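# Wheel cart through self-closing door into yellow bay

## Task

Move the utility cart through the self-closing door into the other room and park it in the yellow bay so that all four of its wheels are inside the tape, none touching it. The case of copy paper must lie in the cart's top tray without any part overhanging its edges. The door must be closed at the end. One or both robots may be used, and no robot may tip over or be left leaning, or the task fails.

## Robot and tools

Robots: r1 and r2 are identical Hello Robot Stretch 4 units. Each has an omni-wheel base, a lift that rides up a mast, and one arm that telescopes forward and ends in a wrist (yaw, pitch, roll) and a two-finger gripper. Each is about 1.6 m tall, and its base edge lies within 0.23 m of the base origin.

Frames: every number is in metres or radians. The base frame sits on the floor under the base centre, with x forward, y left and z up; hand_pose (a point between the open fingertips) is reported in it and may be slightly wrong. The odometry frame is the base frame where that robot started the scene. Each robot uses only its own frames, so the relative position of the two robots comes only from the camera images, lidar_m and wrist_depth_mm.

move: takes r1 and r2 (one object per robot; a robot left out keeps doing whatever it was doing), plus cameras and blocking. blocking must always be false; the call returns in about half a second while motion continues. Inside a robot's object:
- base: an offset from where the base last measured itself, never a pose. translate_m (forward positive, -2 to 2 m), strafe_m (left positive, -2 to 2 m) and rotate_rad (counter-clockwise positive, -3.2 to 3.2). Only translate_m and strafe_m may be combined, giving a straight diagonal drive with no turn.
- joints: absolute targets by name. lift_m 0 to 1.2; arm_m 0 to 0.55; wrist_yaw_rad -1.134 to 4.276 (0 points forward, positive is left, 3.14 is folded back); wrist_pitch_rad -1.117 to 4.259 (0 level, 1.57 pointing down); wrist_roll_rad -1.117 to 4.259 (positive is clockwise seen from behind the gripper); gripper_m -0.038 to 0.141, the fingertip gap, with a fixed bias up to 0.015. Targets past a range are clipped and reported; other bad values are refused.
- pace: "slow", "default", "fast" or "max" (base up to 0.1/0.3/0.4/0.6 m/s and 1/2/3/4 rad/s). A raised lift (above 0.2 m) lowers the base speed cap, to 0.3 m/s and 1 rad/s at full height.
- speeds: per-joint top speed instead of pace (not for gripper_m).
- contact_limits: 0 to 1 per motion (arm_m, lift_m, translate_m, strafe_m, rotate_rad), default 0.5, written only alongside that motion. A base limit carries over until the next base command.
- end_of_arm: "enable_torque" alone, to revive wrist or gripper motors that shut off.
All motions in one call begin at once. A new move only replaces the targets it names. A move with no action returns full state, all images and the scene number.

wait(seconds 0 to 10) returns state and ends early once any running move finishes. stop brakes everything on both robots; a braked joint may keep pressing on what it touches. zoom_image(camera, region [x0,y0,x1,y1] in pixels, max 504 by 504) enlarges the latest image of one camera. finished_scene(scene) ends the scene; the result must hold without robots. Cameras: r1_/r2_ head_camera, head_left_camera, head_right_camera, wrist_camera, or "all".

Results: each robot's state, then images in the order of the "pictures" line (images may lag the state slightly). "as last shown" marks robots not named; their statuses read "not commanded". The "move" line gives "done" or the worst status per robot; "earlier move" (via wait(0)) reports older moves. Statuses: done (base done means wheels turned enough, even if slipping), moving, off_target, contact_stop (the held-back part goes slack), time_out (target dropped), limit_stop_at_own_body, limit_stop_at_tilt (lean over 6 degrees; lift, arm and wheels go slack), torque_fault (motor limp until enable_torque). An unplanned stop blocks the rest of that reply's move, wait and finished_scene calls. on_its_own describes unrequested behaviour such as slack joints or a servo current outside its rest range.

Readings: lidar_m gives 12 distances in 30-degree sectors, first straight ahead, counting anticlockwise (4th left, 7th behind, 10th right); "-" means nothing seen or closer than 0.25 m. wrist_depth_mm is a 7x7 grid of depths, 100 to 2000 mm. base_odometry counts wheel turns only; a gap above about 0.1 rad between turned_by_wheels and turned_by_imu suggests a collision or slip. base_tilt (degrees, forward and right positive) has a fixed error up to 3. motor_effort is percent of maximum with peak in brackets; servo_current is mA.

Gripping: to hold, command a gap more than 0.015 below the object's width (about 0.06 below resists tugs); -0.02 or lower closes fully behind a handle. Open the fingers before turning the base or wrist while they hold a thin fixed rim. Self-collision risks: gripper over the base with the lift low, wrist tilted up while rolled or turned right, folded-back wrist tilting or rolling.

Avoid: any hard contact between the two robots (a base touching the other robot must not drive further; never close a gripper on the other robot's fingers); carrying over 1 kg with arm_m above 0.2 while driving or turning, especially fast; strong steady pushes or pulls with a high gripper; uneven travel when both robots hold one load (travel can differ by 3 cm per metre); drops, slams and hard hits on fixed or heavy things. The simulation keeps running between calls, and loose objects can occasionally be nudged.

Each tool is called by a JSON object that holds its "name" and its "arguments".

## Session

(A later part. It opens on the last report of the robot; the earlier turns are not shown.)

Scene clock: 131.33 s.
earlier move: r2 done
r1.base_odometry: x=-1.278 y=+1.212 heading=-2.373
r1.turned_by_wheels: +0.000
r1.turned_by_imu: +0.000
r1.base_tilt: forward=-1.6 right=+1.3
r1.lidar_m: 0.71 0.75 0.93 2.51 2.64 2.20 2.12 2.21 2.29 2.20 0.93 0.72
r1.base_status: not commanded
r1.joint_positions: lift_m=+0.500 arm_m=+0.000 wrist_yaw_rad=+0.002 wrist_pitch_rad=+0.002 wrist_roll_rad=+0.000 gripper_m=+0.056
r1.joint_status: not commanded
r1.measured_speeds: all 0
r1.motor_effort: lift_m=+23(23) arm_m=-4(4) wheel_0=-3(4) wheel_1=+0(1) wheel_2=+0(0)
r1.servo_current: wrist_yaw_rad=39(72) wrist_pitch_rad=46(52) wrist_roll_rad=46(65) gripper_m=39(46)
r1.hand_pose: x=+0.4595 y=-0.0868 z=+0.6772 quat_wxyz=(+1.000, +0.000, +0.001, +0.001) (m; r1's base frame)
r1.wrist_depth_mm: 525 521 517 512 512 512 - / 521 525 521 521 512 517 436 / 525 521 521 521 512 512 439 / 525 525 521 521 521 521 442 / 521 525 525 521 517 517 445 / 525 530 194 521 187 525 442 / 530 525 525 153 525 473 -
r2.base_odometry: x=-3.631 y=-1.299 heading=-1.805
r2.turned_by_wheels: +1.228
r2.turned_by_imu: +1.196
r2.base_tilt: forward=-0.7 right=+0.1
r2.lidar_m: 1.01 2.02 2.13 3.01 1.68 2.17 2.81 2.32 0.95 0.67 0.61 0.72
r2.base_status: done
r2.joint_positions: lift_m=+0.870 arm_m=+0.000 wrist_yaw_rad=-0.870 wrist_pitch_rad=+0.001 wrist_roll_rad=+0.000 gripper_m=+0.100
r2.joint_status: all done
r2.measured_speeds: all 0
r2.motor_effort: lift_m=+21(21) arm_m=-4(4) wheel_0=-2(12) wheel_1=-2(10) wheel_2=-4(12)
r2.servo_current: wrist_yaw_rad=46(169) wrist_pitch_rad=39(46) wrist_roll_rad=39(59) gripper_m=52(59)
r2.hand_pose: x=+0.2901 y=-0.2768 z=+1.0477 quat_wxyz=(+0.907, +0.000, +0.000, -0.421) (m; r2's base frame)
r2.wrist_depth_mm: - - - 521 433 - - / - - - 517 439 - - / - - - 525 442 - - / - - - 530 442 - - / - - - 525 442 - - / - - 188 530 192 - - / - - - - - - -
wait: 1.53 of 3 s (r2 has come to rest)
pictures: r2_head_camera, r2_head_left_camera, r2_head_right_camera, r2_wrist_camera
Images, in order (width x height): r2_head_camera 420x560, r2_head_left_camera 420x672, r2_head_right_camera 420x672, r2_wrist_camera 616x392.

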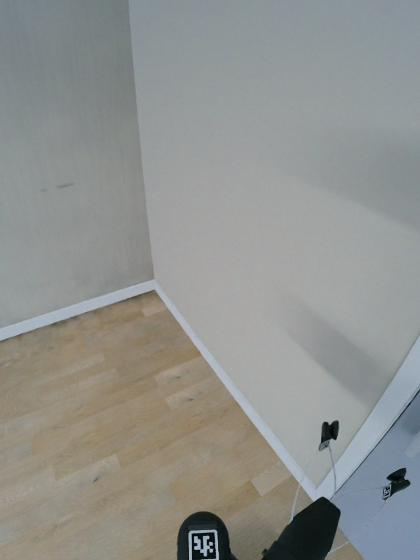

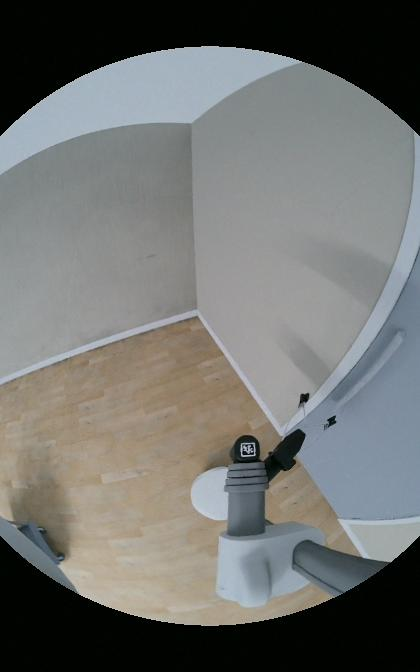

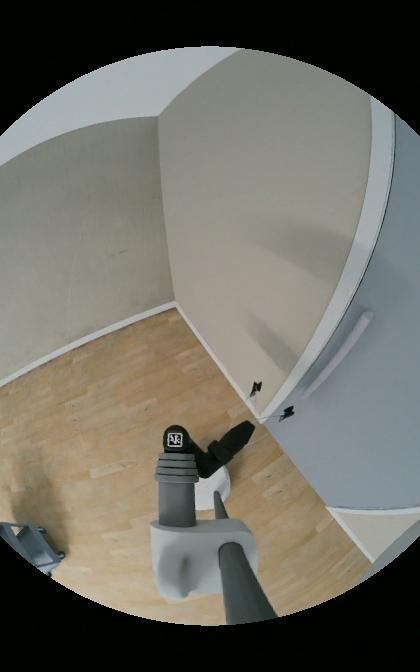

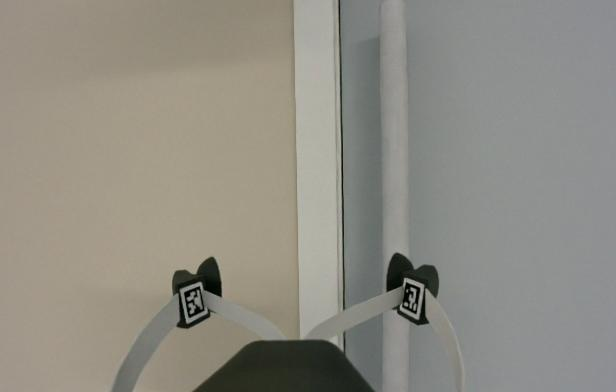

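{"name": "move", "arguments": {"blocking": false, "r2": {"base":{"translate_m":-0.092,"strafe_m":-0.08}}}}

{"name": "wait", "arguments": {"seconds": 2}}

{"name": "move", "arguments": {"blocking": false, "r2": {"base":{"translate_m":0.125,"strafe_m":-0.148}}}}

{"name": "wait", "arguments": {"seconds": 3, "cameras": ["r2_wrist_camera"]}}

Scene clock: 147.93 s.
move: r2 moving
r1: as last shown
r1.lidar_m: 0.72 0.76 0.94 2.51 2.62 2.20 2.12 2.23 2.28 2.20 0.96 0.73
r1.motor_effort: lift_m=+23(23) arm_m=-4(4) wheel_0=-2(4) wheel_1=+0(1) wheel_2=+0(0)
r1.servo_current: wrist_yaw_rad=39(65) wrist_pitch_rad=33(52) wrist_roll_rad=52(65) gripper_m=39(46)
r1.wrist_depth_mm: 525 521 521 517 512 512 - / 525 521 521 517 517 512 436 / 525 521 525 517 517 517 436 / 535 530 521 525 517 517 439 / 530 525 525 525 521 517 442 / 535 525 193 521 187 517 442 / 535 525 525 153 525 469 -
r2.base_odometry: x=-3.646 y=-1.270 heading=-1.804
r2.turned_by_wheels: +0.000
r2.turned_by_imu: +0.001
r2.base_tilt: forward=-0.6 right=+0.0
r2.lidar_m: 1.00 2.06 2.18 3.07 1.69 3.75 2.77 2.32 0.95 0.71 0.60 0.72
r2.base_status: translate_m moving; strafe_m moving
r2.joint_positions: lift_m=+0.870 arm_m=+0.000 wrist_yaw_rad=-0.870 wrist_pitch_rad=+0.001 wrist_roll_rad=+0.000 gripper_m=+0.100
r2.joint_status: not commanded
r2.measured_speeds: translate_m=-0.097 strafe_m=-0.083 rotate_rad=+0.002 lift_m=+0.000 arm_m=+0.000 wrist_yaw_rad=+0.000 wrist_pitch_rad=+0.000 wrist_roll_rad=+0.000
r2.motor_effort: lift_m=+21(21) arm_m=-4(4) wheel_0=+9(9) wheel_1=-11(12) wheel_2=+10(10)
r2.servo_current: wrist_yaw_rad=59(59) wrist_pitch_rad=39(46) wrist_roll_rad=39(59) gripper_m=46(52)
r2.hand_pose: x=+0.2901 y=-0.2768 z=+1.0477 quat_wxyz=(+0.907, +0.000, +0.000, -0.421) (m; r2's base frame)
r2.wrist_depth_mm: - - - 521 436 - - / - - - 525 439 - - / - - - 525 439 - - / - - - 530 439 - - / - - - 535 439 - - / - - 187 535 191 - - / - - - - - - -
pictures: none

Scene clock: 149.10 s.
earlier move: r2 done
r1.base_odometry: x=-1.278 y=+1.212 heading=-2.373
r1.turned_by_wheels: +0.000
r1.turned_by_imu: +0.000
r1.base_tilt: forward=-1.6 right=+1.3
r1.lidar_m: 0.70 0.76 0.92 2.52 2.62 2.20 2.11 2.24 2.29 2.20 0.97 0.74
r1.base_status: not commanded
r1.joint_positions: lift_m=+0.500 arm_m=+0.000 wrist_yaw_rad=+0.002 wrist_pitch_rad=+0.002 wrist_roll_rad=+0.000 gripper_m=+0.056
r1.joint_status: not commanded
r1.measured_speeds: all 0
r1.motor_effort: lift_m=+23(23) arm_m=-4(4) wheel_0=-3(4) wheel_1=+0(1) wheel_2=+0(0)
r1.servo_current: wrist_yaw_rad=33(65) wrist_pitch_rad=46(52) wrist_roll_rad=46(72) gripper_m=39(52)
r1.hand_pose: x=+0.4595 y=-0.0868 z=+0.6772 quat_wxyz=(+1.000, +0.000, +0.001, +0.001) (m; r1's base frame)
r1.wrist_depth_mm: 525 525 517 517 512 512 - / 521 521 521 517 521 508 436 / 525 521 521 521 517 517 436 / 530 521 521 521 525 512 436 / 530 530 521 521 521 521 439 / 530 525 195 521 187 517 439 / 530 530 525 153 525 469 -
r2.base_odometry: x=-3.687 y=-1.191 heading=-1.804
r2.turned_by_wheels: +0.000
r2.turned_by_imu: +0.000
r2.base_tilt: forward=-0.7 right=+0.1
r2.lidar_m: 0.99 2.13 2.24 3.19 1.68 3.58 2.68 2.26 0.93 0.67 0.63 0.60
r2.base_status: done
r2.joint_positions: lift_m=+0.870 arm_m=+0.000 wrist_yaw_rad=-0.870 wrist_pitch_rad=+0.001 wrist_roll_rad=+0.000 gripper_m=+0.100
r2.joint_status: not commanded
r2.measured_speeds: all 0
r2.motor_effort: lift_m=+21(21) arm_m=-4(4) wheel_0=+2(9) wheel_1=-1(12) wheel_2=+4(12)
r2.servo_current: wrist_yaw_rad=33(59) wrist_pitch_rad=39(52) wrist_roll_rad=46(59) gripper_m=46(59)
r2.hand_pose: x=+0.2901 y=-0.2768 z=+1.0477 quat_wxyz=(+0.907, +0.000, +0.000, -0.421) (m; r2's base frame)
r2.wrist_depth_mm: - - 521 433 - - - / - - 530 436 - - - / - - 530 436 - - - / - - 530 442 - - - / - - 535 445 - - - / - - 195 442 185 - - / - - - - - - -
wait: 1.17 of 2 s (r2 has come to rest)
pictures: none

Scene clock: 149.60 s.
move: r2 moving
r1: as last shown
r1.lidar_m: 0.73 0.76 0.92 2.52 2.62 2.20 2.10 2.24 2.28 2.19 0.96 0.73
r1.servo_current: wrist_yaw_rad=52(59) wrist_pitch_rad=39(52) wrist_roll_rad=46(52) gripper_m=46(46)
r1.wrist_depth_mm: 521 521 517 517 512 512 - / 525 521 517 517 521 512 436 / 525 517 521 517 517 517 436 / 525 525 525 517 521 517 439 / 525 525 525 521 521 521 442 / 530 525 194 525 187 521 442 / 535 530 525 153 521 469 -
r2.base_odometry: x=-3.716 y=-1.205 heading=-1.805
r2.turned_by_wheels: -0.001
r2.turned_by_imu: -0.001
r2.base_tilt: forward=-0.7 right=+0.0
r2.lidar_m: 0.95 2.13 2.23 3.21 1.71 3.58 2.70 2.12 0.83 0.62 0.61 0.60
r2.base_status: translate_m moving; strafe_m moving
r2.joint_positions: lift_m=+0.870 arm_m=+0.000 wrist_yaw_rad=-0.870 wrist_pitch_rad=+0.001 wrist_roll_rad=+0.000 gripper_m=+0.100
r2.joint_status: not commanded
r2.measured_speeds: translate_m=+0.081 strafe_m=-0.094 rotate_rad=+0.001 lift_m=+0.000 arm_m=+0.000 wrist_yaw_rad=+0.000 wrist_pitch_rad=+0.000 wrist_roll_rad=+0.000
r2.motor_effort: lift_m=+21(21) arm_m=-4(4) wheel_0=+13(13) wheel_1=-8(8) wheel_2=-8(11)
r2.servo_current: wrist_yaw_rad=33(52) wrist_pitch_rad=39(46) wrist_roll_rad=33(52) gripper_m=52(52)
r2.hand_pose: x=+0.2900 y=-0.2768 z=+1.0477 quat_wxyz=(+0.907, +0.000, +0.000, -0.421) (m; r2's base frame)
r2.wrist_depth_mm: - - 496 404 - - - / - - 496 404 - - - / - - 504 407 - - - / - - 504 413 - - - / - - 500 413 - - - / - - 193 413 185 - - / - - - - - - -
pictures: none

Scene clock: 151.13 s.
earlier move: r2 done
r1.base_odometry: x=-1.278 y=+1.212 heading=-2.373
r1.turned_by_wheels: +0.000
r1.turned_by_imu: +0.000
r1.base_tilt: forward=-1.6 right=+1.3
r1.lidar_m: 0.71 0.78 0.92 2.51 2.63 2.19 2.11 2.22 2.28 2.21 0.92 0.74
r1.base_status: not commanded
r1.joint_positions: lift_m=+0.500 arm_m=+0.000 wrist_yaw_rad=+0.002 wrist_pitch_rad=+0.002 wrist_roll_rad=+0.000 gripper_m=+0.056
r1.joint_status: not commanded
r1.measured_speeds: all 0
r1.motor_effort: lift_m=+23(23) arm_m=-3(4) wheel_0=-3(4) wheel_1=+0(1) wheel_2=+0(0)
r1.servo_current: wrist_yaw_rad=72(72) wrist_pitch_rad=46(52) wrist_roll_rad=26(72) gripper_m=39(52)
r1.hand_pose: x=+0.4595 y=-0.0868 z=+0.6772 quat_wxyz=(+1.000, +0.000, +0.001, +0.001) (m; r1's base frame)
r1.wrist_depth_mm: 525 521 521 521 517 512 - / 521 521 525 517 517 508 433 / 525 525 521 521 521 517 436 / 521 525 521 521 525 512 442 / 530 530 521 521 517 517 442 / 530 530 194 525 187 521 442 / 535 530 530 153 521 473 -
r2.base_odometry: x=-3.860 y=-1.278 heading=-1.805
r2.turned_by_wheels: +0.000
r2.turned_by_imu: +0.000
r2.base_tilt: forward=-0.7 right=+0.1
r2.lidar_m: 0.71 2.07 2.21 3.12 1.89 3.70 2.75 1.60 0.62 0.46 0.45 0.40
r2.base_status: done
r2.joint_positions: lift_m=+0.870 arm_m=+0.000 wrist_yaw_rad=-0.870 wrist_pitch_rad=+0.001 wrist_roll_rad=+0.000 gripper_m=+0.100
r2.joint_status: not commanded
r2.measured_speeds: all 0
r2.motor_effort: lift_m=+21(21) arm_m=-4(4) wheel_0=+2(13) wheel_1=-4(8) wheel_2=-5(12)
r2.servo_current: wrist_yaw_rad=52(65) wrist_pitch_rad=39(46) wrist_roll_rad=39(59) gripper_m=52(59)
r2.hand_pose: x=+0.2900 y=-0.2768 z=+1.0477 quat_wxyz=(+0.907, +0.000, +0.000, -0.421) (m; r2's base frame)
r2.wrist_depth_mm: 389 364 332 312 298 283 270 / 394 366 334 310 301 283 273 / 394 368 336 314 304 286 273 / 402 370 338 315 306 287 274 / 402 373 342 317 306 289 277 / 407 375 197 255 195 289 278 / 410 379 343 - 306 289 278
wait: 1.53 of 3 s (r2 has come to rest)
pictures: r2_wrist_camera
Images, in order (width x height): r2_wrist_camera 616x392.

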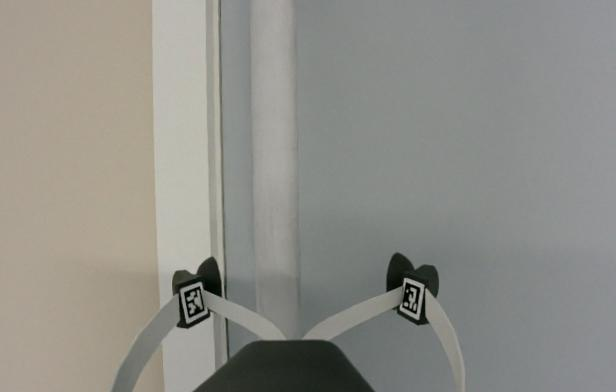

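{"name": "move", "arguments": {"blocking": false, "r2": {"base":{"translate_m":0.06,"strafe_m":-0.04},"pace":"slow"}}}

{"name": "wait", "arguments": {"seconds": 2}}

{"name": "move", "arguments": {"blocking": false, "r2": {"joints":{"gripper_m":-0.03}}}}

{"name": "wait", "arguments": {"seconds": 2.5, "cameras": ["r2_wrist_camera"]}}

Scene clock: 172.37 s.
move: r2 moving
r1: as last shown
r1.base_tilt: forward=-1.6 right=+1.2
r1.lidar_m: 0.71 0.77 0.97 2.53 2.63 2.20 2.11 2.23 2.27 2.19 0.95 0.74
r1.motor_effort: lift_m=+23(23) arm_m=-4(4) wheel_0=-3(3) wheel_1=+0(1) wheel_2=+0(0)
r1.servo_current: wrist_yaw_rad=52(65) wrist_pitch_rad=33(46) wrist_roll_rad=39(65) gripper_m=39(46)
r1.wrist_depth_mm: 525 521 517 517 512 508 - / 525 525 521 517 517 512 436 / 521 521 521 517 521 517 436 / 525 521 525 521 517 521 439 / 530 525 521 521 525 517 442 / 530 535 193 521 187 521 445 / 530 530 525 153 525 473 -
r2.base_odometry: x=-3.870 y=-1.288 heading=-1.805
r2.turned_by_wheels: -0.001
r2.turned_by_imu: +0.000
r2.base_tilt: forward=-0.7 right=+0.1
r2.lidar_m: 0.69 2.08 2.19 3.11 1.89 3.69 2.75 1.56 0.62 0.47 0.44 0.39
r2.base_status: translate_m moving; strafe_m moving
r2.joint_positions: lift_m=+0.870 arm_m=+0.000 wrist_yaw_rad=-0.870 wrist_pitch_rad=+0.001 wrist_roll_rad=+0.000 gripper_m=+0.100
r2.joint_status: not commanded
r2.measured_speeds: translate_m=+0.045 strafe_m=-0.030 rotate_rad=-0.002 lift_m=+0.000 arm_m=+0.000 wrist_yaw_rad=+0.000 wrist_pitch_rad=+0.000 wrist_roll_rad=+0.000
r2.motor_effort: lift_m=+21(21) arm_m=-4(5) wheel_0=+7(10) wheel_1=-4(6) wheel_2=-9(10)
r2.servo_current: wrist_yaw_rad=39(52) wrist_pitch_rad=33(46) wrist_roll_rad=52(65) gripper_m=46(59)
r2.hand_pose: x=+0.2900 y=-0.2768 z=+1.0477 quat_wxyz=(+0.907, +0.000, +0.000, -0.421) (m; r2's base frame)
r2.wrist_depth_mm: 375 351 322 300 289 273 262 / 379 351 324 301 291 274 262 / 382 357 322 303 294 277 264 / 387 357 325 304 294 278 266 / 389 359 329 240 296 281 267 / 392 364 197 237 195 279 268 / 397 364 332 - 296 283 270
pictures: none

Scene clock: 173.77 s.
earlier move: r2 done
r1.base_odometry: x=-1.278 y=+1.212 heading=-2.373
r1.turned_by_wheels: +0.000
r1.turned_by_imu: +0.000
r1.base_tilt: forward=-1.6 right=+1.3
r1.lidar_m: 0.72 0.78 0.92 2.51 2.63 2.20 2.13 2.22 2.29 2.19 0.94 0.74
r1.base_status: not commanded
r1.joint_positions: lift_m=+0.500 arm_m=+0.000 wrist_yaw_rad=+0.002 wrist_pitch_rad=+0.002 wrist_roll_rad=+0.000 gripper_m=+0.056
r1.joint_status: not commanded
r1.measured_speeds: all 0
r1.motor_effort: lift_m=+23(23) arm_m=-3(4) wheel_0=-3(4) wheel_1=+0(1) wheel_2=+0(0)
r1.servo_current: wrist_yaw_rad=39(65) wrist_pitch_rad=46(52) wrist_roll_rad=39(65) gripper_m=46(52)
r1.hand_pose: x=+0.4595 y=-0.0868 z=+0.6772 quat_wxyz=(+1.000, +0.000, +0.001, +0.001) (m; r1's base frame)
r1.wrist_depth_mm: 521 521 521 517 512 512 - / 521 521 525 517 517 521 433 / 521 525 521 521 521 517 436 / 525 525 521 521 521 521 439 / 530 530 525 525 525 521 439 / 530 530 193 525 187 517 442 / 530 530 530 153 525 469 -
r2.base_odometry: x=-3.913 y=-1.327 heading=-1.805
r2.turned_by_wheels: +0.000
r2.turned_by_imu: +0.000
r2.base_tilt: forward=-0.7 right=+0.1
r2.lidar_m: 0.62 1.89 2.18 3.07 1.94 3.72 2.75 1.37 0.55 0.41 0.39 0.32
r2.base_status: done
r2.joint_positions: lift_m=+0.870 arm_m=+0.000 wrist_yaw_rad=-0.870 wrist_pitch_rad=+0.001 wrist_roll_rad=+0.000 gripper_m=+0.100
r2.joint_status: not commanded
r2.measured_speeds: all 0
r2.motor_effort: lift_m=+21(21) arm_m=-4(5) wheel_0=+5(10) wheel_1=-5(6) wheel_2=-5(11)
r2.servo_current: wrist_yaw_rad=52(59) wrist_pitch_rad=39(52) wrist_roll_rad=46(65) gripper_m=52(59)
r2.hand_pose: x=+0.2900 y=-0.2768 z=+1.0477 quat_wxyz=(+0.907, +0.000, +0.000, -0.421) (m; r2's base frame)
r2.wrist_depth_mm: 310 289 266 176 240 228 217 / 312 290 267 182 241 227 219 / 314 293 267 180 243 229 220 / 315 294 268 178 244 231 222 / 319 297 271 180 245 231 224 / 322 300 205 180 196 233 224 / 327 298 273 - 244 231 224
wait: 1.40 of 2 s (r2 has come to rest)
pictures: none

Scene clock: 174.27 s.
move: r2 moving
r1: as last shown
r1.lidar_m: 0.71 0.78 0.95 2.53 2.64 2.21 2.12 2.21 2.28 2.19 0.93 0.74
r1.motor_effort: lift_m=+23(23) arm_m=-4(4) wheel_0=-3(4) wheel_1=-1(1) wheel_2=+0(0)
r1.servo_current: wrist_yaw_rad=39(65) wrist_pitch_rad=39(52) wrist_roll_rad=39(59) gripper_m=46(46)
r1.wrist_depth_mm: 525 521 521 512 512 512 - / 525 521 525 517 512 512 436 / 530 521 521 517 517 517 439 / 525 521 525 521 512 521 436 / 530 535 521 525 517 517 439 / 530 525 194 525 187 525 442 / 525 530 525 153 521 469 -
r2.base_odometry: x=-3.913 y=-1.327 heading=-1.805
r2.turned_by_wheels: +0.000
r2.turned_by_imu: +0.000
r2.base_tilt: forward=-0.7 right=+0.0
r2.lidar_m: 0.60 1.90 2.20 3.08 1.92 3.70 2.74 1.38 0.54 0.41 0.39 0.34
r2.base_status: not commanded
r2.joint_positions: lift_m=+0.870 arm_m=+0.000 wrist_yaw_rad=-0.870 wrist_pitch_rad=+0.001 wrist_roll_rad=+0.000 gripper_m=+0.083
r2.joint_status: gripper_m moving
r2.measured_speeds: all 0
r2.motor_effort: lift_m=+20(21) arm_m=-4(4) wheel_0=+5(5) wheel_1=-5(5) wheel_2=-5(6)
r2.servo_current: wrist_yaw_rad=33(65) wrist_pitch_rad=46(46) wrist_roll_rad=52(52) gripper_m=104(117)
r2.hand_pose: x=+0.2900 y=-0.2768 z=+1.0477 quat_wxyz=(+0.907, +0.000, +0.000, -0.421) (m; r2's base frame)
r2.wrist_depth_mm: 309 289 265 178 240 227 218 / 310 289 268 180 241 229 219 / 312 291 271 181 242 230 221 / 314 294 270 179 244 231 223 / 319 298 271 179 244 232 224 / 320 298 199 180 191 232 224 / 324 306 272 - 247 231 225
pictures: none

Scene clock: 175.77 s.
earlier move: r2 done
r1.base_odometry: x=-1.278 y=+1.212 heading=-2.373
r1.turned_by_wheels: +0.000
r1.turned_by_imu: +0.000
r1.base_tilt: forward=-1.6 right=+1.3
r1.lidar_m: 0.73 0.79 0.94 2.52 2.64 2.24 2.10 2.24 2.28 2.20 0.94 0.73
r1.base_status: not commanded
r1.joint_positions: lift_m=+0.500 arm_m=+0.000 wrist_yaw_rad=+0.002 wrist_pitch_rad=+0.002 wrist_roll_rad=+0.000 gripper_m=+0.056
r1.joint_status: not commanded
r1.measured_speeds: all 0
r1.motor_effort: lift_m=+23(23) arm_m=-3(4) wheel_0=-3(4) wheel_1=+0(1) wheel_2=+0(0)
r1.servo_current: wrist_yaw_rad=33(65) wrist_pitch_rad=46(52) wrist_roll_rad=39(59) gripper_m=39(52)
r1.hand_pose: x=+0.4595 y=-0.0868 z=+0.6772 quat_wxyz=(+1.000, +0.000, +0.001, +0.001) (m; r1's base frame)
r1.wrist_depth_mm: 530 530 525 521 525 521 - / 530 525 521 530 521 525 433 / 525 530 525 530 525 525 436 / 535 539 525 521 530 525 439 / 530 530 535 530 525 530 442 / 530 530 194 535 187 530 442 / 539 525 525 153 530 469 -
r2.base_odometry: x=-3.913 y=-1.328 heading=-1.805
r2.turned_by_wheels: +0.000
r2.turned_by_imu: +0.000
r2.base_tilt: forward=-0.6 right=+0.0
r2.lidar_m: 0.61 1.87 2.17 3.04 1.96 3.71 2.76 1.40 0.55 0.41 0.36 0.31
r2.base_status: not commanded
r2.joint_positions: lift_m=+0.870 arm_m=+0.000 wrist_yaw_rad=-0.866 wrist_pitch_rad=+0.001 wrist_roll_rad=+0.000 gripper_m=-0.028
r2.joint_status: all done
r2.measured_speeds: all 0
r2.motor_effort: lift_m=+21(21) arm_m=-4(4) wheel_0=-8(9) wheel_1=-1(5) wheel_2=+1(6)
r2.servo_current: wrist_yaw_rad=59(65) wrist_pitch_rad=39(46) wrist_roll_rad=46(59) gripper_m=150(332)
r2.hand_pose: x=+0.2912 y=-0.2763 z=+1.0477 quat_wxyz=(+0.908, +0.000, +0.000, -0.420) (m; r2's base frame)
r2.wrist_depth_mm: 310 289 257 162 229 215 206 / 315 290 259 163 229 216 208 / 317 293 260 164 231 219 209 / 319 296 259 168 232 219 210 / 320 296 264 166 235 220 211 / 325 300 186 167 181 222 212 / 325 304 270 - 234 219 213
wait: 1.50 of 2.5 s (r2 has come to rest)
pictures: r2_wrist_camera
Images, in order (width x height): r2_wrist_camera 616x392.

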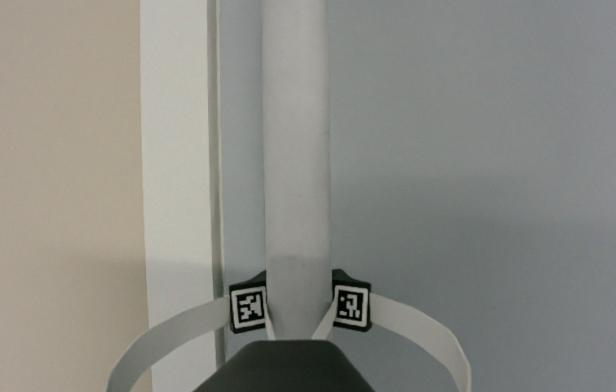

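{"name": "move", "arguments": {"blocking": false, "r2": {"base":{"translate_m":-0.251,"strafe_m":0.165},"joints":{"wrist_yaw_rad":-0.604},"pace":"slow","speeds":{"wrist_yaw_rad":0.085},"contact_limits":{"translate_m":0.9}}}}

{"name": "wait", "arguments": {"seconds": 5, "cameras": ["r2_wrist_camera"]}}

{"name": "wait", "arguments": {"seconds": 0.1}}

{"name": "move", "arguments": {"blocking": false, "r2": {"base":{"translate_m":-0.296,"strafe_m":0.077},"joints":{"wrist_yaw_rad":-0.339},"pace":"slow","speeds":{"wrist_yaw_rad":0.085},"contact_limits":{"translate_m":0.9}}}}

{"name": "wait", "arguments": {"seconds": 5, "cameras": ["r2_wrist_camera"]}}

{"name": "wait", "arguments": {"seconds": 0.1}}

{"name": "move", "arguments": {"blocking": false, "r2": {"base":{"translate_m":-0.309,"strafe_m":-0.023},"joints":{"wrist_yaw_rad":-0.073},"pace":"slow","speeds":{"wrist_yaw_rad":0.085},"contact_limits":{"translate_m":0.9}}}}

{"name": "wait", "arguments": {"seconds": 5, "cameras": ["r2_wrist_camera","r1_head_camera"]}}

{"name": "wait", "arguments": {"seconds": 0.1}}

Scene clock: 189.37 s.
move: r2 moving
r1: as last shown
r1.lidar_m: 0.73 0.78 0.97 2.53 2.62 2.20 2.11 2.23 2.25 2.19 0.96 0.72
r1.motor_effort: lift_m=+23(23) arm_m=-4(4) wheel_0=-3(4) wheel_1=-1(1) wheel_2=+0(0)
r1.servo_current: wrist_yaw_rad=39(65) wrist_pitch_rad=39(46) wrist_roll_rad=52(65) gripper_m=46(46)
r1.wrist_depth_mm: 525 530 530 530 535 535 - / 535 535 535 535 535 525 433 / 530 530 530 535 535 535 439 / 530 539 539 539 544 539 439 / 535 539 530 535 539 539 442 / 535 535 193 535 188 535 442 / 539 539 539 154 539 469 -
r2.base_odometry: x=-3.903 y=-1.318 heading=-1.805
r2.turned_by_wheels: +0.000
r2.turned_by_imu: +0.000
r2.base_tilt: forward=-0.6 right=+0.1
r2.lidar_m: 0.62 1.93 2.17 3.13 1.95 3.72 2.76 1.44 0.55 0.40 0.38 0.34
r2.base_status: translate_m moving; strafe_m moving
r2.joint_positions: lift_m=+0.870 arm_m=+0.000 wrist_yaw_rad=-0.832 wrist_pitch_rad=+0.001 wrist_roll_rad=+0.000 gripper_m=-0.028
r2.joint_status: wrist_yaw_rad moving
r2.measured_speeds: translate_m=-0.045 strafe_m=+0.030 rotate_rad=+0.001 lift_m=+0.000 arm_m=+0.000 wrist_yaw_rad=+0.085 wrist_pitch_rad=+0.000 wrist_roll_rad=+0.000
r2.motor_effort: lift_m=+21(21) arm_m=-4(4) wheel_0=-15(21) wheel_1=+8(8) wheel_2=+12(13)
r2.servo_current: wrist_yaw_rad=33(59) wrist_pitch_rad=46(46) wrist_roll_rad=46(52) gripper_m=143(156)
r2.contact_limits: translate_m 0.9
r2.hand_pose: x=+0.3004 y=-0.2721 z=+1.0477 quat_wxyz=(+0.915, +0.000, +0.000, -0.404) (m; r2's base frame)
r2.wrist_depth_mm: 332 307 268 162 228 213 204 / 338 307 270 163 229 216 - / 340 309 271 166 230 218 206 / 342 312 272 167 232 218 208 / 342 314 274 167 233 220 208 / 345 315 186 166 180 220 211 / 349 322 282 - 233 215 211
pictures: none

Scene clock: 193.03 s.
earlier move: r2 done
r1.base_odometry: x=-1.278 y=+1.212 heading=-2.373
r1.turned_by_wheels: +0.000
r1.turned_by_imu: +0.000
r1.base_tilt: forward=-1.6 right=+1.3
r1.lidar_m: 0.91 0.89 0.94 2.53 2.66 2.20 2.12 2.24 2.28 2.21 0.96 0.74
r1.base_status: not commanded
r1.joint_positions: lift_m=+0.500 arm_m=+0.000 wrist_yaw_rad=+0.002 wrist_pitch_rad=+0.002 wrist_roll_rad=+0.000 gripper_m=+0.056
r1.joint_status: not commanded
r1.measured_speeds: all 0
r1.motor_effort: lift_m=+23(23) arm_m=-3(4) wheel_0=-3(4) wheel_1=+0(1) wheel_2=+0(0)
r1.servo_current: wrist_yaw_rad=46(78) wrist_pitch_rad=39(52) wrist_roll_rad=46(65) gripper_m=39(46)
r1.hand_pose: x=+0.4595 y=-0.0868 z=+0.6772 quat_wxyz=(+1.000, +0.000, +0.001, +0.001) (m; r1's base frame)
r1.wrist_depth_mm: - - - - 798 - - / - - - - 809 - 433 / - - - - - - 436 / - - - - - - 436 / - - - - - - 442 / - - 190 - 187 508 439 / - 141 - 137 820 484 -
r2.base_odometry: x=-3.695 y=-1.122 heading=-1.804
r2.turned_by_wheels: +0.002
r2.turned_by_imu: +0.003
r2.base_tilt: forward=-0.6 right=+0.1
r2.lidar_m: 1.00 2.20 2.37 3.28 1.66 3.46 2.61 2.26 0.86 0.51 0.41 0.37
r2.base_status: done
r2.joint_positions: lift_m=+0.870 arm_m=+0.000 wrist_yaw_rad=-0.587 wrist_pitch_rad=+0.001 wrist_roll_rad=+0.000 gripper_m=-0.028
r2.joint_status: all done
r2.measured_speeds: all 0
r2.motor_effort: lift_m=+21(21) arm_m=-4(4) wheel_0=-6(21) wheel_1=+5(9) wheel_2=+21(23)
r2.servo_current: wrist_yaw_rad=85(124) wrist_pitch_rad=39(46) wrist_roll_rad=46(59) gripper_m=137(156)
r2.contact_limits: translate_m 0.9
r2.hand_pose: x=+0.3626 y=-0.2326 z=+1.0477 quat_wxyz=(+0.957, +0.000, +0.001, -0.289) (m; r2's base frame)
r2.wrist_depth_mm: - - 254 163 226 213 204 / - - 256 163 229 216 - / - - 256 167 229 216 206 / - - 259 168 232 216 208 / - - 260 169 231 218 208 / - - 180 169 227 219 210 / - - - - 233 216 211
wait: 3.67 of 5 s (r2 has come to rest)
pictures: r2_wrist_camera
Images, in order (width x height): r2_wrist_camera 616x392.

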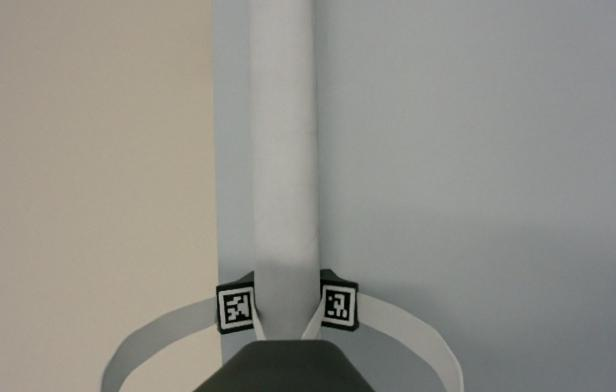

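Scene clock: 193.13 s.
r1.base_odometry: x=-1.278 y=+1.212 heading=-2.373
r1.turned_by_wheels: +0.000
r1.turned_by_imu: +0.000
r1.base_tilt: forward=-1.6 right=+1.3
r1.lidar_m: 0.88 0.89 0.95 2.51 2.64 2.21 2.09 2.23 2.25 2.19 0.94 0.74
r1.base_status: not commanded
r1.joint_positions: lift_m=+0.500 arm_m=+0.000 wrist_yaw_rad=+0.002 wrist_pitch_rad=+0.002 wrist_roll_rad=+0.000 gripper_m=+0.056
r1.joint_status: not commanded
r1.measured_speeds: all 0
r1.motor_effort: lift_m=+23(23) arm_m=-3(4) wheel_0=-3(4) wheel_1=+0(1) wheel_2=+0(0)
r1.servo_current: wrist_yaw_rad=59(78) wrist_pitch_rad=46(52) wrist_roll_rad=39(65) gripper_m=39(46)
r1.hand_pose: x=+0.4595 y=-0.0868 z=+0.6772 quat_wxyz=(+1.000, +0.000, +0.001, +0.001) (m; r1's base frame)
r1.wrist_depth_mm: - - - - 798 - - / - - - - 788 - 433 / - - - - - - 436 / - - - - - - 436 / - - - - - - 442 / - - 190 - 187 512 439 / - 141 - 136 820 484 -
r2.base_odometry: x=-3.695 y=-1.122 heading=-1.804
r2.turned_by_wheels: +0.000
r2.turned_by_imu: +0.000
r2.base_tilt: forward=-0.6 right=+0.1
r2.lidar_m: 0.96 2.20 2.34 3.31 1.66 3.48 2.61 2.25 0.89 0.49 0.41 0.38
r2.base_status: done
r2.joint_positions: lift_m=+0.870 arm_m=+0.000 wrist_yaw_rad=-0.587 wrist_pitch_rad=+0.001 wrist_roll_rad=+0.000 gripper_m=-0.028
r2.joint_status: all done
r2.measured_speeds: all 0
r2.motor_effort: lift_m=+21(21) arm_m=-4(4) wheel_0=-6(21) wheel_1=+5(9) wheel_2=+21(23)
r2.servo_current: wrist_yaw_rad=91(124) wrist_pitch_rad=46(46) wrist_roll_rad=52(59) gripper_m=143(156)
r2.contact_limits: translate_m 0.9
r2.hand_pose: x=+0.3626 y=-0.2326 z=+1.0477 quat_wxyz=(+0.957, +0.000, +0.001, -0.289) (m; r2's base frame)
r2.wrist_depth_mm: - - 255 163 225 213 204 / - - 255 164 228 215 - / - - 256 168 229 216 206 / - - 259 168 231 216 208 / - - 260 168 232 219 208 / - - 181 169 227 219 211 / - - - - 232 216 211
wait: 0.10 s; no rest
pictures: none

Scene clock: 193.63 s.
move: r2 moving
r1: as last shown
r1.lidar_m: 0.90 0.89 0.94 2.51 2.62 2.19 2.12 2.25 2.29 2.20 0.96 0.72
r1.motor_effort: lift_m=+23(23) arm_m=-3(4) wheel_0=-4(4) wheel_1=+0(1) wheel_2=+0(0)
r1.servo_current: wrist_yaw_rad=52(59) wrist_pitch_rad=46(46) wrist_roll_rad=52(72) gripper_m=33(46)
r1.wrist_depth_mm: - - - - 820 - - / - - - - 820 - 433 / - - - - - - 433 / - - - - - - 442 / - - - - - - 439 / - - 190 - 187 512 439 / - 141 - 137 831 488 -
r2.base_odometry: x=-3.689 y=-1.111 heading=-1.803
r2.turned_by_wheels: +0.001
r2.turned_by_imu: +0.001
r2.base_tilt: forward=-0.6 right=+0.1
r2.lidar_m: 1.01 2.20 2.33 3.30 1.67 3.49 2.59 2.30 0.89 0.50 0.43 0.36
r2.base_status: translate_m moving; strafe_m moving
r2.joint_positions: lift_m=+0.870 arm_m=+0.000 wrist_yaw_rad=-0.553 wrist_pitch_rad=+0.001 wrist_roll_rad=+0.000 gripper_m=-0.028
r2.joint_status: wrist_yaw_rad moving
r2.measured_speeds: translate_m=-0.048 strafe_m=+0.013 rotate_rad=+0.002 lift_m=+0.000 arm_m=+0.000 wrist_yaw_rad=+0.086 wrist_pitch_rad=+0.000 wrist_roll_rad=+0.000
r2.motor_effort: lift_m=+21(21) arm_m=-4(4) wheel_0=-8(11) wheel_1=-5(5) wheel_2=+22(23)
r2.servo_current: wrist_yaw_rad=98(98) wrist_pitch_rad=33(46) wrist_roll_rad=52(59) gripper_m=137(143)
r2.contact_limits: translate_m 0.9
r2.hand_pose: x=+0.3703 y=-0.2260 z=+1.0477 quat_wxyz=(+0.962, +0.000, +0.001, -0.273) (m; r2's base frame)
r2.wrist_depth_mm: - - 256 165 225 212 203 / - - 258 166 227 213 - / - - 257 167 229 215 204 / - - 258 167 230 216 206 / - - 260 167 233 217 208 / - - 180 168 181 218 208 / - - - - 233 213 208
pictures: none

Scene clock: 197.43 s.
earlier move: r2 off_target
r1.base_odometry: x=-1.278 y=+1.212 heading=-2.373
r1.turned_by_wheels: +0.000
r1.turned_by_imu: +0.000
r1.base_tilt: forward=-1.6 right=+1.2
r1.lidar_m: 1.05 0.96 0.93 2.51 2.63 2.19 2.11 2.22 2.27 2.17 0.94 0.72
r1.base_status: not commanded
r1.joint_positions: lift_m=+0.500 arm_m=+0.000 wrist_yaw_rad=+0.002 wrist_pitch_rad=+0.002 wrist_roll_rad=+0.000 gripper_m=+0.056
r1.joint_status: not commanded
r1.measured_speeds: all 0
r1.motor_effort: lift_m=+23(23) arm_m=-3(4) wheel_0=-3(4) wheel_1=+0(1) wheel_2=+0(0)
r1.servo_current: wrist_yaw_rad=59(72) wrist_pitch_rad=46(52) wrist_roll_rad=65(72) gripper_m=39(52)
r1.hand_pose: x=+0.4595 y=-0.0868 z=+0.6772 quat_wxyz=(+1.000, +0.000, +0.001, +0.001) (m; r1's base frame)
r1.wrist_depth_mm: - - - 1042 - - - / - - - 1025 - - 433 / - - - - - - 436 / - - - - - - 436 / - - - - - - 439 / - - 190 - 187 512 439 / - 140 - 137 1576 484 -
r2.base_odometry: x=-3.552 y=-0.852 heading=-1.801
r2.turned_by_wheels: +0.002
r2.turned_by_imu: +0.019
r2.base_tilt: forward=-0.6 right=+0.0
r2.lidar_m: 0.48 2.42 2.56 1.62 1.45 3.13 2.39 2.30 1.16 0.66 0.48 0.39
r2.base_status: done
r2.joint_positions: lift_m=+0.870 arm_m=+0.000 wrist_yaw_rad=-0.309 wrist_pitch_rad=+0.001 wrist_roll_rad=+0.000 gripper_m=-0.028
r2.joint_status: wrist_yaw_rad off_target (ended at -0.309, target -0.339)
r2.measured_speeds: all 0
r2.on_its_own: wrist_yaw_rad is at rest, and its servo_current (208 mA) is outside its rest range (0 to 104 mA)
r2.motor_effort: lift_m=+21(21) arm_m=-4(5) wheel_0=+9(12) wheel_1=-3(7) wheel_2=+27(32)
r2.servo_current: wrist_yaw_rad=208(221) wrist_pitch_rad=39(52) wrist_roll_rad=46(59) gripper_m=117(143)
r2.contact_limits: translate_m 0.9
r2.hand_pose: x=+0.4191 y=-0.1709 z=+1.0477 quat_wxyz=(+0.988, +0.000, +0.001, -0.154) (m; r2's base frame)
r2.wrist_depth_mm: - - 253 232 223 208 199 / - - 257 233 224 209 200 / - - 257 234 225 211 201 / - - 258 236 227 211 202 / - - 169 203 228 213 204 / - - 175 178 224 214 204 / - - 266 - 226 211 206
wait: 3.80 of 5 s (r2 has come to rest)
pictures: r2_wrist_camera
Images, in order (width x height): r2_wrist_camera 616x392.

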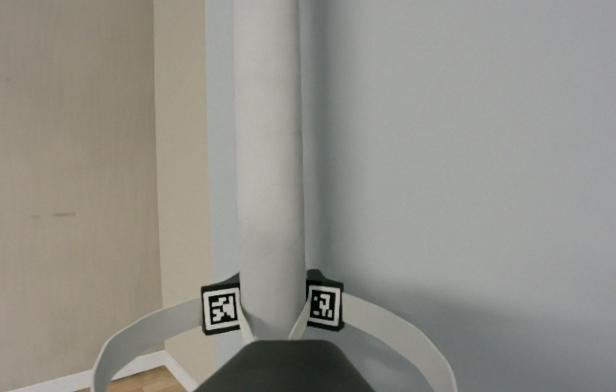

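Scene clock: 197.53 s.
r1.base_odometry: x=-1.278 y=+1.212 heading=-2.373
r1.turned_by_wheels: +0.000
r1.turned_by_imu: +0.000
r1.base_tilt: forward=-1.6 right=+1.3
r1.lidar_m: 1.03 0.93 0.94 2.53 2.63 2.20 2.12 2.22 2.27 2.19 0.95 0.75
r1.base_status: not commanded
r1.joint_positions: lift_m=+0.500 arm_m=+0.000 wrist_yaw_rad=+0.002 wrist_pitch_rad=+0.002 wrist_roll_rad=+0.000 gripper_m=+0.056
r1.joint_status: not commanded
r1.measured_speeds: all 0
r1.motor_effort: lift_m=+23(23) arm_m=-4(4) wheel_0=-4(4) wheel_1=+0(1) wheel_2=+0(0)
r1.servo_current: wrist_yaw_rad=59(72) wrist_pitch_rad=46(52) wrist_roll_rad=52(72) gripper_m=39(52)
r1.hand_pose: x=+0.4595 y=-0.0868 z=+0.6772 quat_wxyz=(+1.000, +0.000, +0.001, +0.001) (m; r1's base frame)
r1.wrist_depth_mm: - - - 1042 - - - / - - - 1025 - - 436 / - - - - - - 436 / - - - - - - 439 / - - - - - - 439 / - - 190 - 187 512 445 / - 140 - 137 1576 488 -
r2.base_odometry: x=-3.552 y=-0.852 heading=-1.801
r2.turned_by_wheels: +0.000
r2.turned_by_imu: +0.000
r2.base_tilt: forward=-0.6 right=+0.0
r2.lidar_m: 0.46 2.41 2.59 1.66 1.42 3.14 2.38 2.33 1.18 0.68 0.46 0.37
r2.base_status: done
r2.joint_positions: lift_m=+0.870 arm_m=+0.000 wrist_yaw_rad=-0.309 wrist_pitch_rad=+0.001 wrist_roll_rad=+0.000 gripper_m=-0.028
r2.joint_status: wrist_yaw_rad off_target (ended at -0.309, target -0.339)
r2.measured_speeds: all 0
r2.on_its_own: wrist_yaw_rad is at rest, and its servo_current (202 mA) is outside its rest range (0 to 104 mA)
r2.motor_effort: lift_m=+21(21) arm_m=-4(5) wheel_0=+8(12) wheel_1=-3(7) wheel_2=+26(32)
r2.servo_current: wrist_yaw_rad=202(221) wrist_pitch_rad=39(52) wrist_roll_rad=46(59) gripper_m=124(143)
r2.contact_limits: translate_m 0.9
r2.hand_pose: x=+0.4191 y=-0.1709 z=+1.0477 quat_wxyz=(+0.988, +0.000, +0.001, -0.154) (m; r2's base frame)
r2.wrist_depth_mm: - - 252 231 222 208 198 / - - 257 232 224 210 200 / - - 255 234 226 211 202 / - - 257 236 227 211 202 / - - 170 204 229 213 204 / - - 175 176 224 215 205 / - - 266 - 226 211 206
wait: 0.10 s; no rest
pictures: none

Scene clock: 198.03 s.
move: r2 moving
r1: as last shown
r1.base_tilt: forward=-1.6 right=+1.2
r1.lidar_m: 1.05 0.95 0.94 2.51 2.62 2.21 2.10 2.24 2.29 2.21 0.95 0.73
r1.motor_effort: lift_m=+23(23) arm_m=-4(4) wheel_0=-3(4) wheel_1=+0(1) wheel_2=+0(0)
r1.servo_current: wrist_yaw_rad=46(59) wrist_pitch_rad=39(46) wrist_roll_rad=46(65) gripper_m=39(46)
r1.wrist_depth_mm: - - - 1042 - - - / - - - 1042 - - 436 / - - - - - - 433 / - - - - - - 442 / - - - - - - 445 / - - 191 - 188 512 445 / - 140 - 137 1576 484 -
r2.base_odometry: x=-3.550 y=-0.840 heading=-1.799
r2.turned_by_wheels: +0.002
r2.turned_by_imu: +0.003
r2.base_tilt: forward=-0.6 right=+0.0
r2.lidar_m: 0.47 2.43 2.54 1.65 1.44 3.09 2.37 2.29 1.16 0.67 0.48 0.38
r2.base_status: translate_m moving; strafe_m moving
r2.joint_positions: lift_m=+0.870 arm_m=+0.000 wrist_yaw_rad=-0.276 wrist_pitch_rad=+0.001 wrist_roll_rad=+0.000 gripper_m=-0.028
r2.joint_status: wrist_yaw_rad moving
r2.measured_speeds: translate_m=-0.050 strafe_m=-0.004 rotate_rad=+0.000 lift_m=+0.000 arm_m=+0.000 wrist_yaw_rad=+0.086 wrist_pitch_rad=+0.000 wrist_roll_rad=+0.000
r2.motor_effort: lift_m=+21(21) arm_m=-4(5) wheel_0=+5(9) wheel_1=-8(8) wheel_2=+30(33)
r2.servo_current: wrist_yaw_rad=163(228) wrist_pitch_rad=39(46) wrist_roll_rad=52(59) gripper_m=124(130)
r2.contact_limits: translate_m 0.9
r2.hand_pose: x=+0.4246 y=-0.1627 z=+1.0477 quat_wxyz=(+0.990, +0.000, +0.001, -0.138) (m; r2's base frame)
r2.wrist_depth_mm: - - 256 230 223 207 196 / - - 258 167 224 208 198 / - - 259 234 226 210 199 / - - 263 236 226 210 201 / - - 264 176 228 212 202 / - - 179 168 223 213 203 / - - 1983 - 228 210 203
pictures: none

Scene clock: 201.90 s.
earlier move: r2 off_target
r1.base_odometry: x=-1.278 y=+1.212 heading=-2.373
r1.turned_by_wheels: +0.000
r1.turned_by_imu: +0.000
r1.base_tilt: forward=-1.6 right=+1.3
r1.lidar_m: 1.17 0.93 0.92 2.51 2.64 2.20 2.11 2.23 2.28 2.20 0.93 0.72
r1.base_status: not commanded
r1.joint_positions: lift_m=+0.500 arm_m=+0.000 wrist_yaw_rad=+0.002 wrist_pitch_rad=+0.002 wrist_roll_rad=+0.000 gripper_m=+0.056
r1.joint_status: not commanded
r1.measured_speeds: all 0
r1.motor_effort: lift_m=+23(23) arm_m=-3(4) wheel_0=-4(4) wheel_1=-1(1) wheel_2=+0(0)
r1.servo_current: wrist_yaw_rad=46(72) wrist_pitch_rad=39(52) wrist_roll_rad=52(72) gripper_m=46(52)
r1.hand_pose: x=+0.4595 y=-0.0868 z=+0.6772 quat_wxyz=(+1.000, +0.000, +0.001, +0.001) (m; r1's base frame)
r1.wrist_depth_mm: - - - - - - - / - - - - - - 436 / - - - - - - 442 / - - - - - - 436 / - - - - - - 439 / - - 190 - 188 517 439 / - 140 - 143 1576 484 -
r2.base_odometry: x=-3.504 y=-0.547 heading=-1.799
r2.turned_by_wheels: +0.000
r2.turned_by_imu: +0.136
r2.base_tilt: forward=-0.6 right=+0.0
r2.lidar_m: 0.39 2.67 3.02 1.37 1.63 2.54 2.07 2.07 1.15 0.78 0.51 0.45
r2.base_status: done
r2.joint_positions: lift_m=+0.870 arm_m=+0.000 wrist_yaw_rad=-0.047 wrist_pitch_rad=+0.001 wrist_roll_rad=+0.000 gripper_m=-0.029
r2.joint_status: wrist_yaw_rad off_target (ended at -0.047, target -0.073)
r2.measured_speeds: all 0
r2.on_its_own: wrist_yaw_rad is at rest, and its servo_current (156 mA) is outside its rest range (0 to 104 mA)
r2.motor_effort: lift_m=+21(21) arm_m=-5(5) wheel_0=+8(11) wheel_1=-4(9) wheel_2=+23(33)
r2.servo_current: wrist_yaw_rad=156(228) wrist_pitch_rad=33(46) wrist_roll_rad=33(59) gripper_m=111(130)
r2.contact_limits: translate_m 0.9
r2.hand_pose: x=+0.4550 y=-0.1009 z=+1.0477 quat_wxyz=(+1.000, +0.000, +0.001, -0.023) (m; r2's base frame)
r2.wrist_depth_mm: - - - 229 217 198 185 / - - - 166 218 198 186 / - - - 174 220 200 187 / - - - 173 220 200 189 / - - - 172 223 203 187 / - - 182 173 215 204 190 / - - - - 221 198 190
wait: 3.87 of 5 s (r2 has come to rest)
pictures: r1_head_camera, r2_wrist_camera
Images, in order (width x height): r1_head_camera 420x560, r2_wrist_camera 616x392.

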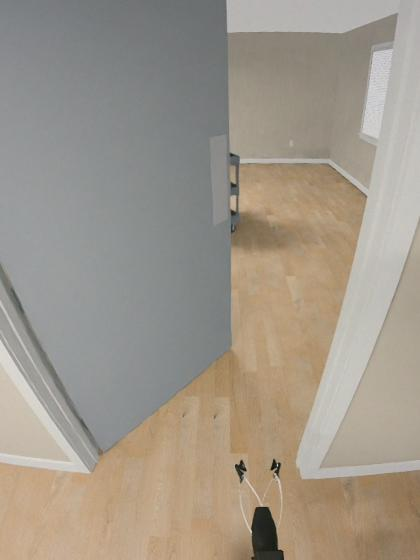

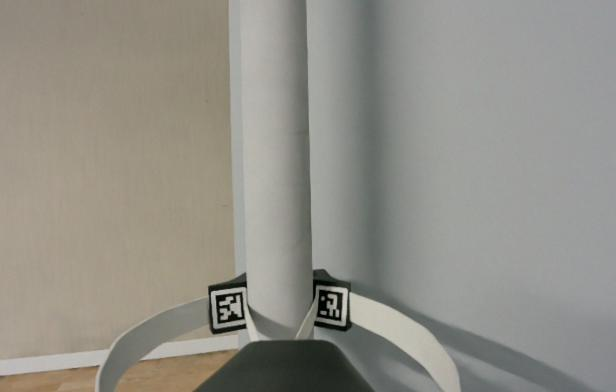

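Scene clock: 202.00 s.
r1.base_odometry: x=-1.278 y=+1.212 heading=-2.373
r1.turned_by_wheels: +0.000
r1.turned_by_imu: +0.000
r1.base_tilt: forward=-1.6 right=+1.2
r1.lidar_m: 1.17 0.93 0.93 2.51 2.64 2.19 2.11 2.25 2.27 2.18 0.95 0.73
r1.base_status: not commanded
r1.joint_positions: lift_m=+0.500 arm_m=+0.000 wrist_yaw_rad=+0.002 wrist_pitch_rad=+0.002 wrist_roll_rad=+0.000 gripper_m=+0.056
r1.joint_status: not commanded
r1.measured_speeds: all 0
r1.motor_effort: lift_m=+23(23) arm_m=-3(4) wheel_0=-3(4) wheel_1=+0(1) wheel_2=+0(0)
r1.servo_current: wrist_yaw_rad=39(72) wrist_pitch_rad=39(52) wrist_roll_rad=39(72) gripper_m=46(52)
r1.hand_pose: x=+0.4595 y=-0.0868 z=+0.6772 quat_wxyz=(+1.000, +0.000, +0.001, +0.001) (m; r1's base frame)
r1.wrist_depth_mm: - - - - - - - / - - - - - - 436 / - - - - - - 433 / - - - - - - 439 / - - - - - - 442 / - - 190 - 187 512 442 / - 140 - 143 1537 484 -
r2.base_odometry: x=-3.504 y=-0.547 heading=-1.799
r2.turned_by_wheels: +0.000
r2.turned_by_imu: +0.000
r2.base_tilt: forward=-0.6 right=+0.0
r2.lidar_m: 0.37 2.68 3.02 1.39 1.65 2.54 2.06 2.06 1.15 0.79 0.50 0.44
r2.base_status: done
r2.joint_positions: lift_m=+0.870 arm_m=+0.000 wrist_yaw_rad=-0.047 wrist_pitch_rad=+0.001 wrist_roll_rad=+0.000 gripper_m=-0.029
r2.joint_status: wrist_yaw_rad off_target (ended at -0.047, target -0.073)
r2.measured_speeds: all 0
r2.on_its_own: wrist_yaw_rad is at rest, and its servo_current (156 mA) is outside its rest range (0 to 104 mA)
r2.motor_effort: lift_m=+20(21) arm_m=-5(5) wheel_0=+8(11) wheel_1=-5(9) wheel_2=+23(33)
r2.servo_current: wrist_yaw_rad=156(228) wrist_pitch_rad=39(46) wrist_roll_rad=39(59) gripper_m=117(130)
r2.contact_limits: translate_m 0.9
r2.hand_pose: x=+0.4550 y=-0.1009 z=+1.0477 quat_wxyz=(+1.000, +0.000, +0.001, -0.023) (m; r2's base frame)
r2.wrist_depth_mm: - - - 230 218 199 185 / - - - 166 218 198 186 / - - - 174 220 200 187 / - - - 173 220 201 188 / - - - 173 223 204 187 / - - 182 174 215 203 190 / - - - - 222 198 190
wait: 0.10 s; no rest
pictures: none

{"name": "move", "arguments": {"blocking": false, "r2": {"base":{"translate_m":-0.368,"strafe_m":-0.013},"joints":{"wrist_yaw_rad":0.169},"pace":"slow","speeds":{"wrist_yaw_rad":0.055},"contact_limits":{"translate_m":1.0}}}}

{"name": "wait", "arguments": {"seconds": 6, "cameras": ["r2_wrist_camera","r1_head_camera"]}}

{"name": "wait", "arguments": {"seconds": 0.1}}

Scene clock: 218.43 s.
move: r2 moving
r1: as last shown
r1.lidar_m: 1.20 0.95 0.93 2.52 2.63 2.20 2.12 2.23 2.29 2.19 0.94 0.71
r1.motor_effort: lift_m=+23(23) arm_m=-4(4) wheel_0=-3(3) wheel_1=-1(1) wheel_2=+0(0)
r1.servo_current: wrist_yaw_rad=59(65) wrist_pitch_rad=46(52) wrist_roll_rad=46(59) gripper_m=46(46)
r1.wrist_depth_mm: - - - - - - - / - - - - - - 433 / - - - - - - 433 / - - - - - - 439 / - - - - - - 439 / - - 190 - 188 508 445 / - 140 - 143 1576 484 -
r2.base_odometry: x=-3.502 y=-0.535 heading=-1.797
r2.turned_by_wheels: +0.002
r2.turned_by_imu: +0.003
r2.base_tilt: forward=-0.6 right=+0.0
r2.lidar_m: 0.41 2.68 3.05 1.37 1.65 2.51 2.06 2.06 1.14 0.77 0.49 0.45
r2.base_status: translate_m moving; strafe_m moving
r2.joint_positions: lift_m=+0.870 arm_m=+0.000 wrist_yaw_rad=-0.028 wrist_pitch_rad=+0.001 wrist_roll_rad=+0.000 gripper_m=-0.029
r2.joint_status: wrist_yaw_rad moving
r2.measured_speeds: translate_m=-0.048 strafe_m=-0.002 rotate_rad=+0.001 lift_m=+0.000 arm_m=+0.000 wrist_yaw_rad=+0.058 wrist_pitch_rad=+0.000 wrist_roll_rad=+0.000
r2.motor_effort: lift_m=+21(21) arm_m=-5(6) wheel_0=+2(9) wheel_1=-8(9) wheel_2=+29(29)
r2.servo_current: wrist_yaw_rad=117(163) wrist_pitch_rad=46(46) wrist_roll_rad=39(59) gripper_m=111(117)
r2.contact_limits: translate_m 1
r2.hand_pose: x=+0.4568 y=-0.0955 z=+1.0477 quat_wxyz=(+1.000, +0.000, +0.001, -0.014) (m; r2's base frame)
r2.wrist_depth_mm: - - - 174 217 198 - / - - - 165 219 198 185 / - - - 172 220 200 186 / - - - 172 220 201 188 / - - - 172 224 202 187 / - - 183 172 214 202 190 / - - - - 221 198 189
pictures: none

Scene clock: 222.90 s.
earlier move: r2 done
r1.base_odometry: x=-1.278 y=+1.212 heading=-2.373
r1.turned_by_wheels: +0.000
r1.turned_by_imu: +0.000
r1.base_tilt: forward=-1.5 right=+1.3
r1.lidar_m: 1.48 0.93 0.95 2.51 2.64 2.21 2.12 2.23 2.28 2.19 0.95 0.73
r1.base_status: not commanded
r1.joint_positions: lift_m=+0.500 arm_m=+0.000 wrist_yaw_rad=+0.002 wrist_pitch_rad=+0.002 wrist_roll_rad=+0.000 gripper_m=+0.056
r1.joint_status: not commanded
r1.measured_speeds: all 0
r1.motor_effort: lift_m=+23(23) arm_m=-3(4) wheel_0=-3(4) wheel_1=-1(1) wheel_2=+0(0)
r1.servo_current: wrist_yaw_rad=33(72) wrist_pitch_rad=39(52) wrist_roll_rad=65(65) gripper_m=39(52)
r1.hand_pose: x=+0.4595 y=-0.0868 z=+0.6772 quat_wxyz=(+1.000, +0.000, +0.001, +0.001) (m; r1's base frame)
r1.wrist_depth_mm: - - - - - - - / - - - - - - 433 / - - - - - - 439 / - - - - - - 439 / - - - - - - 442 / - - 192 - 187 508 442 / - 140 1499 153 1537 488 -
r2.base_odometry: x=-3.434 y=-0.186 heading=-1.798
r2.turned_by_wheels: -0.001
r2.turned_by_imu: +0.061
r2.base_tilt: forward=-0.7 right=+0.0
r2.lidar_m: 0.40 2.99 1.58 1.38 3.50 2.04 1.74 1.71 1.20 1.01 0.63 0.48
r2.base_status: done
r2.joint_positions: lift_m=+0.870 arm_m=+0.000 wrist_yaw_rad=+0.185 wrist_pitch_rad=+0.001 wrist_roll_rad=+0.000 gripper_m=-0.029
r2.joint_status: all done
r2.measured_speeds: all 0
r2.motor_effort: lift_m=+21(21) arm_m=-5(6) wheel_0=+6(12) wheel_1=-5(9) wheel_2=+18(31)
r2.servo_current: wrist_yaw_rad=78(176) wrist_pitch_rad=39(52) wrist_roll_rad=33(65) gripper_m=104(117)
r2.contact_limits: translate_m 1
r2.hand_pose: x=+0.4705 y=-0.0330 z=+1.0477 quat_wxyz=(+0.996, +0.000, +0.001, +0.092) (m; r2's base frame)
r2.wrist_depth_mm: - - - 164 221 204 193 / - - - 164 223 206 195 / - - - 169 224 206 196 / - - - 170 226 208 196 / - - - 166 227 208 198 / - - 185 167 220 211 198 / - - - - 224 206 198
wait: 4.47 of 6 s (r2 has come to rest)
pictures: r1_head_camera, r2_wrist_camera
Images, in order (width x height): r1_head_camera 420x560, r2_wrist_camera 616x392.

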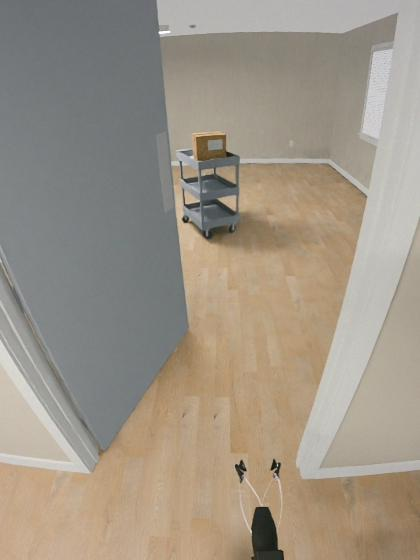

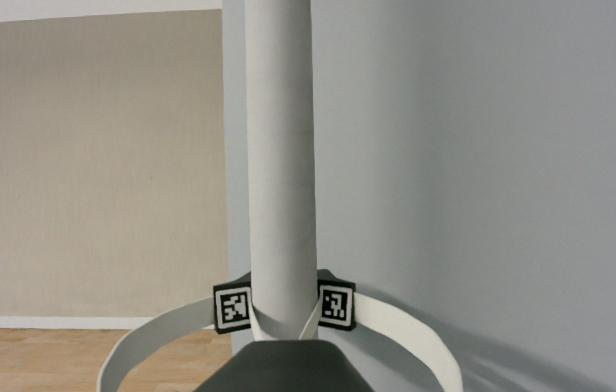

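Scene clock: 223.00 s.
r1.base_odometry: x=-1.278 y=+1.212 heading=-2.373
r1.turned_by_wheels: +0.000
r1.turned_by_imu: +0.000
r1.base_tilt: forward=-1.6 right=+1.3
r1.lidar_m: 1.50 0.96 0.94 2.53 2.63 2.23 2.10 2.22 2.30 2.20 0.94 0.76
r1.base_status: not commanded
r1.joint_positions: lift_m=+0.500 arm_m=+0.000 wrist_yaw_rad=+0.002 wrist_pitch_rad=+0.002 wrist_roll_rad=+0.000 gripper_m=+0.056
r1.joint_status: not commanded
r1.measured_speeds: all 0
r1.motor_effort: lift_m=+23(23) arm_m=-4(4) wheel_0=-3(4) wheel_1=+0(1) wheel_2=+0(0)
r1.servo_current: wrist_yaw_rad=65(72) wrist_pitch_rad=39(52) wrist_roll_rad=46(65) gripper_m=46(52)
r1.hand_pose: x=+0.4595 y=-0.0868 z=+0.6772 quat_wxyz=(+1.000, +0.000, +0.001, +0.001) (m; r1's base frame)
r1.wrist_depth_mm: - - - - - - - / - - - - - - 433 / - - - - - - 436 / - - - - - - 436 / - - - - - - 436 / - - 192 - 187 508 442 / - 140 1464 154 1537 480 -
r2.base_odometry: x=-3.434 y=-0.186 heading=-1.798
r2.turned_by_wheels: +0.000
r2.turned_by_imu: +0.000
r2.base_tilt: forward=-0.6 right=+0.0
r2.lidar_m: 0.40 3.02 1.60 1.39 3.47 2.04 1.71 1.72 1.17 1.00 0.60 0.47
r2.base_status: done
r2.joint_positions: lift_m=+0.870 arm_m=+0.000 wrist_yaw_rad=+0.185 wrist_pitch_rad=+0.001 wrist_roll_rad=+0.000 gripper_m=-0.029
r2.joint_status: all done
r2.measured_speeds: all 0
r2.motor_effort: lift_m=+21(21) arm_m=-5(6) wheel_0=+7(12) wheel_1=-5(9) wheel_2=+18(31)
r2.servo_current: wrist_yaw_rad=85(176) wrist_pitch_rad=39(52) wrist_roll_rad=46(65) gripper_m=104(117)
r2.contact_limits: translate_m 1
r2.hand_pose: x=+0.4705 y=-0.0330 z=+1.0477 quat_wxyz=(+0.996, +0.000, +0.001, +0.092) (m; r2's base frame)
r2.wrist_depth_mm: - - - 163 221 204 193 / - - - 164 224 205 193 / - - - 169 224 207 195 / - - - 170 226 208 197 / - - - 166 227 209 197 / - - 185 167 220 210 198 / - - - - 224 206 198
wait: 0.10 s; no rest
pictures: none


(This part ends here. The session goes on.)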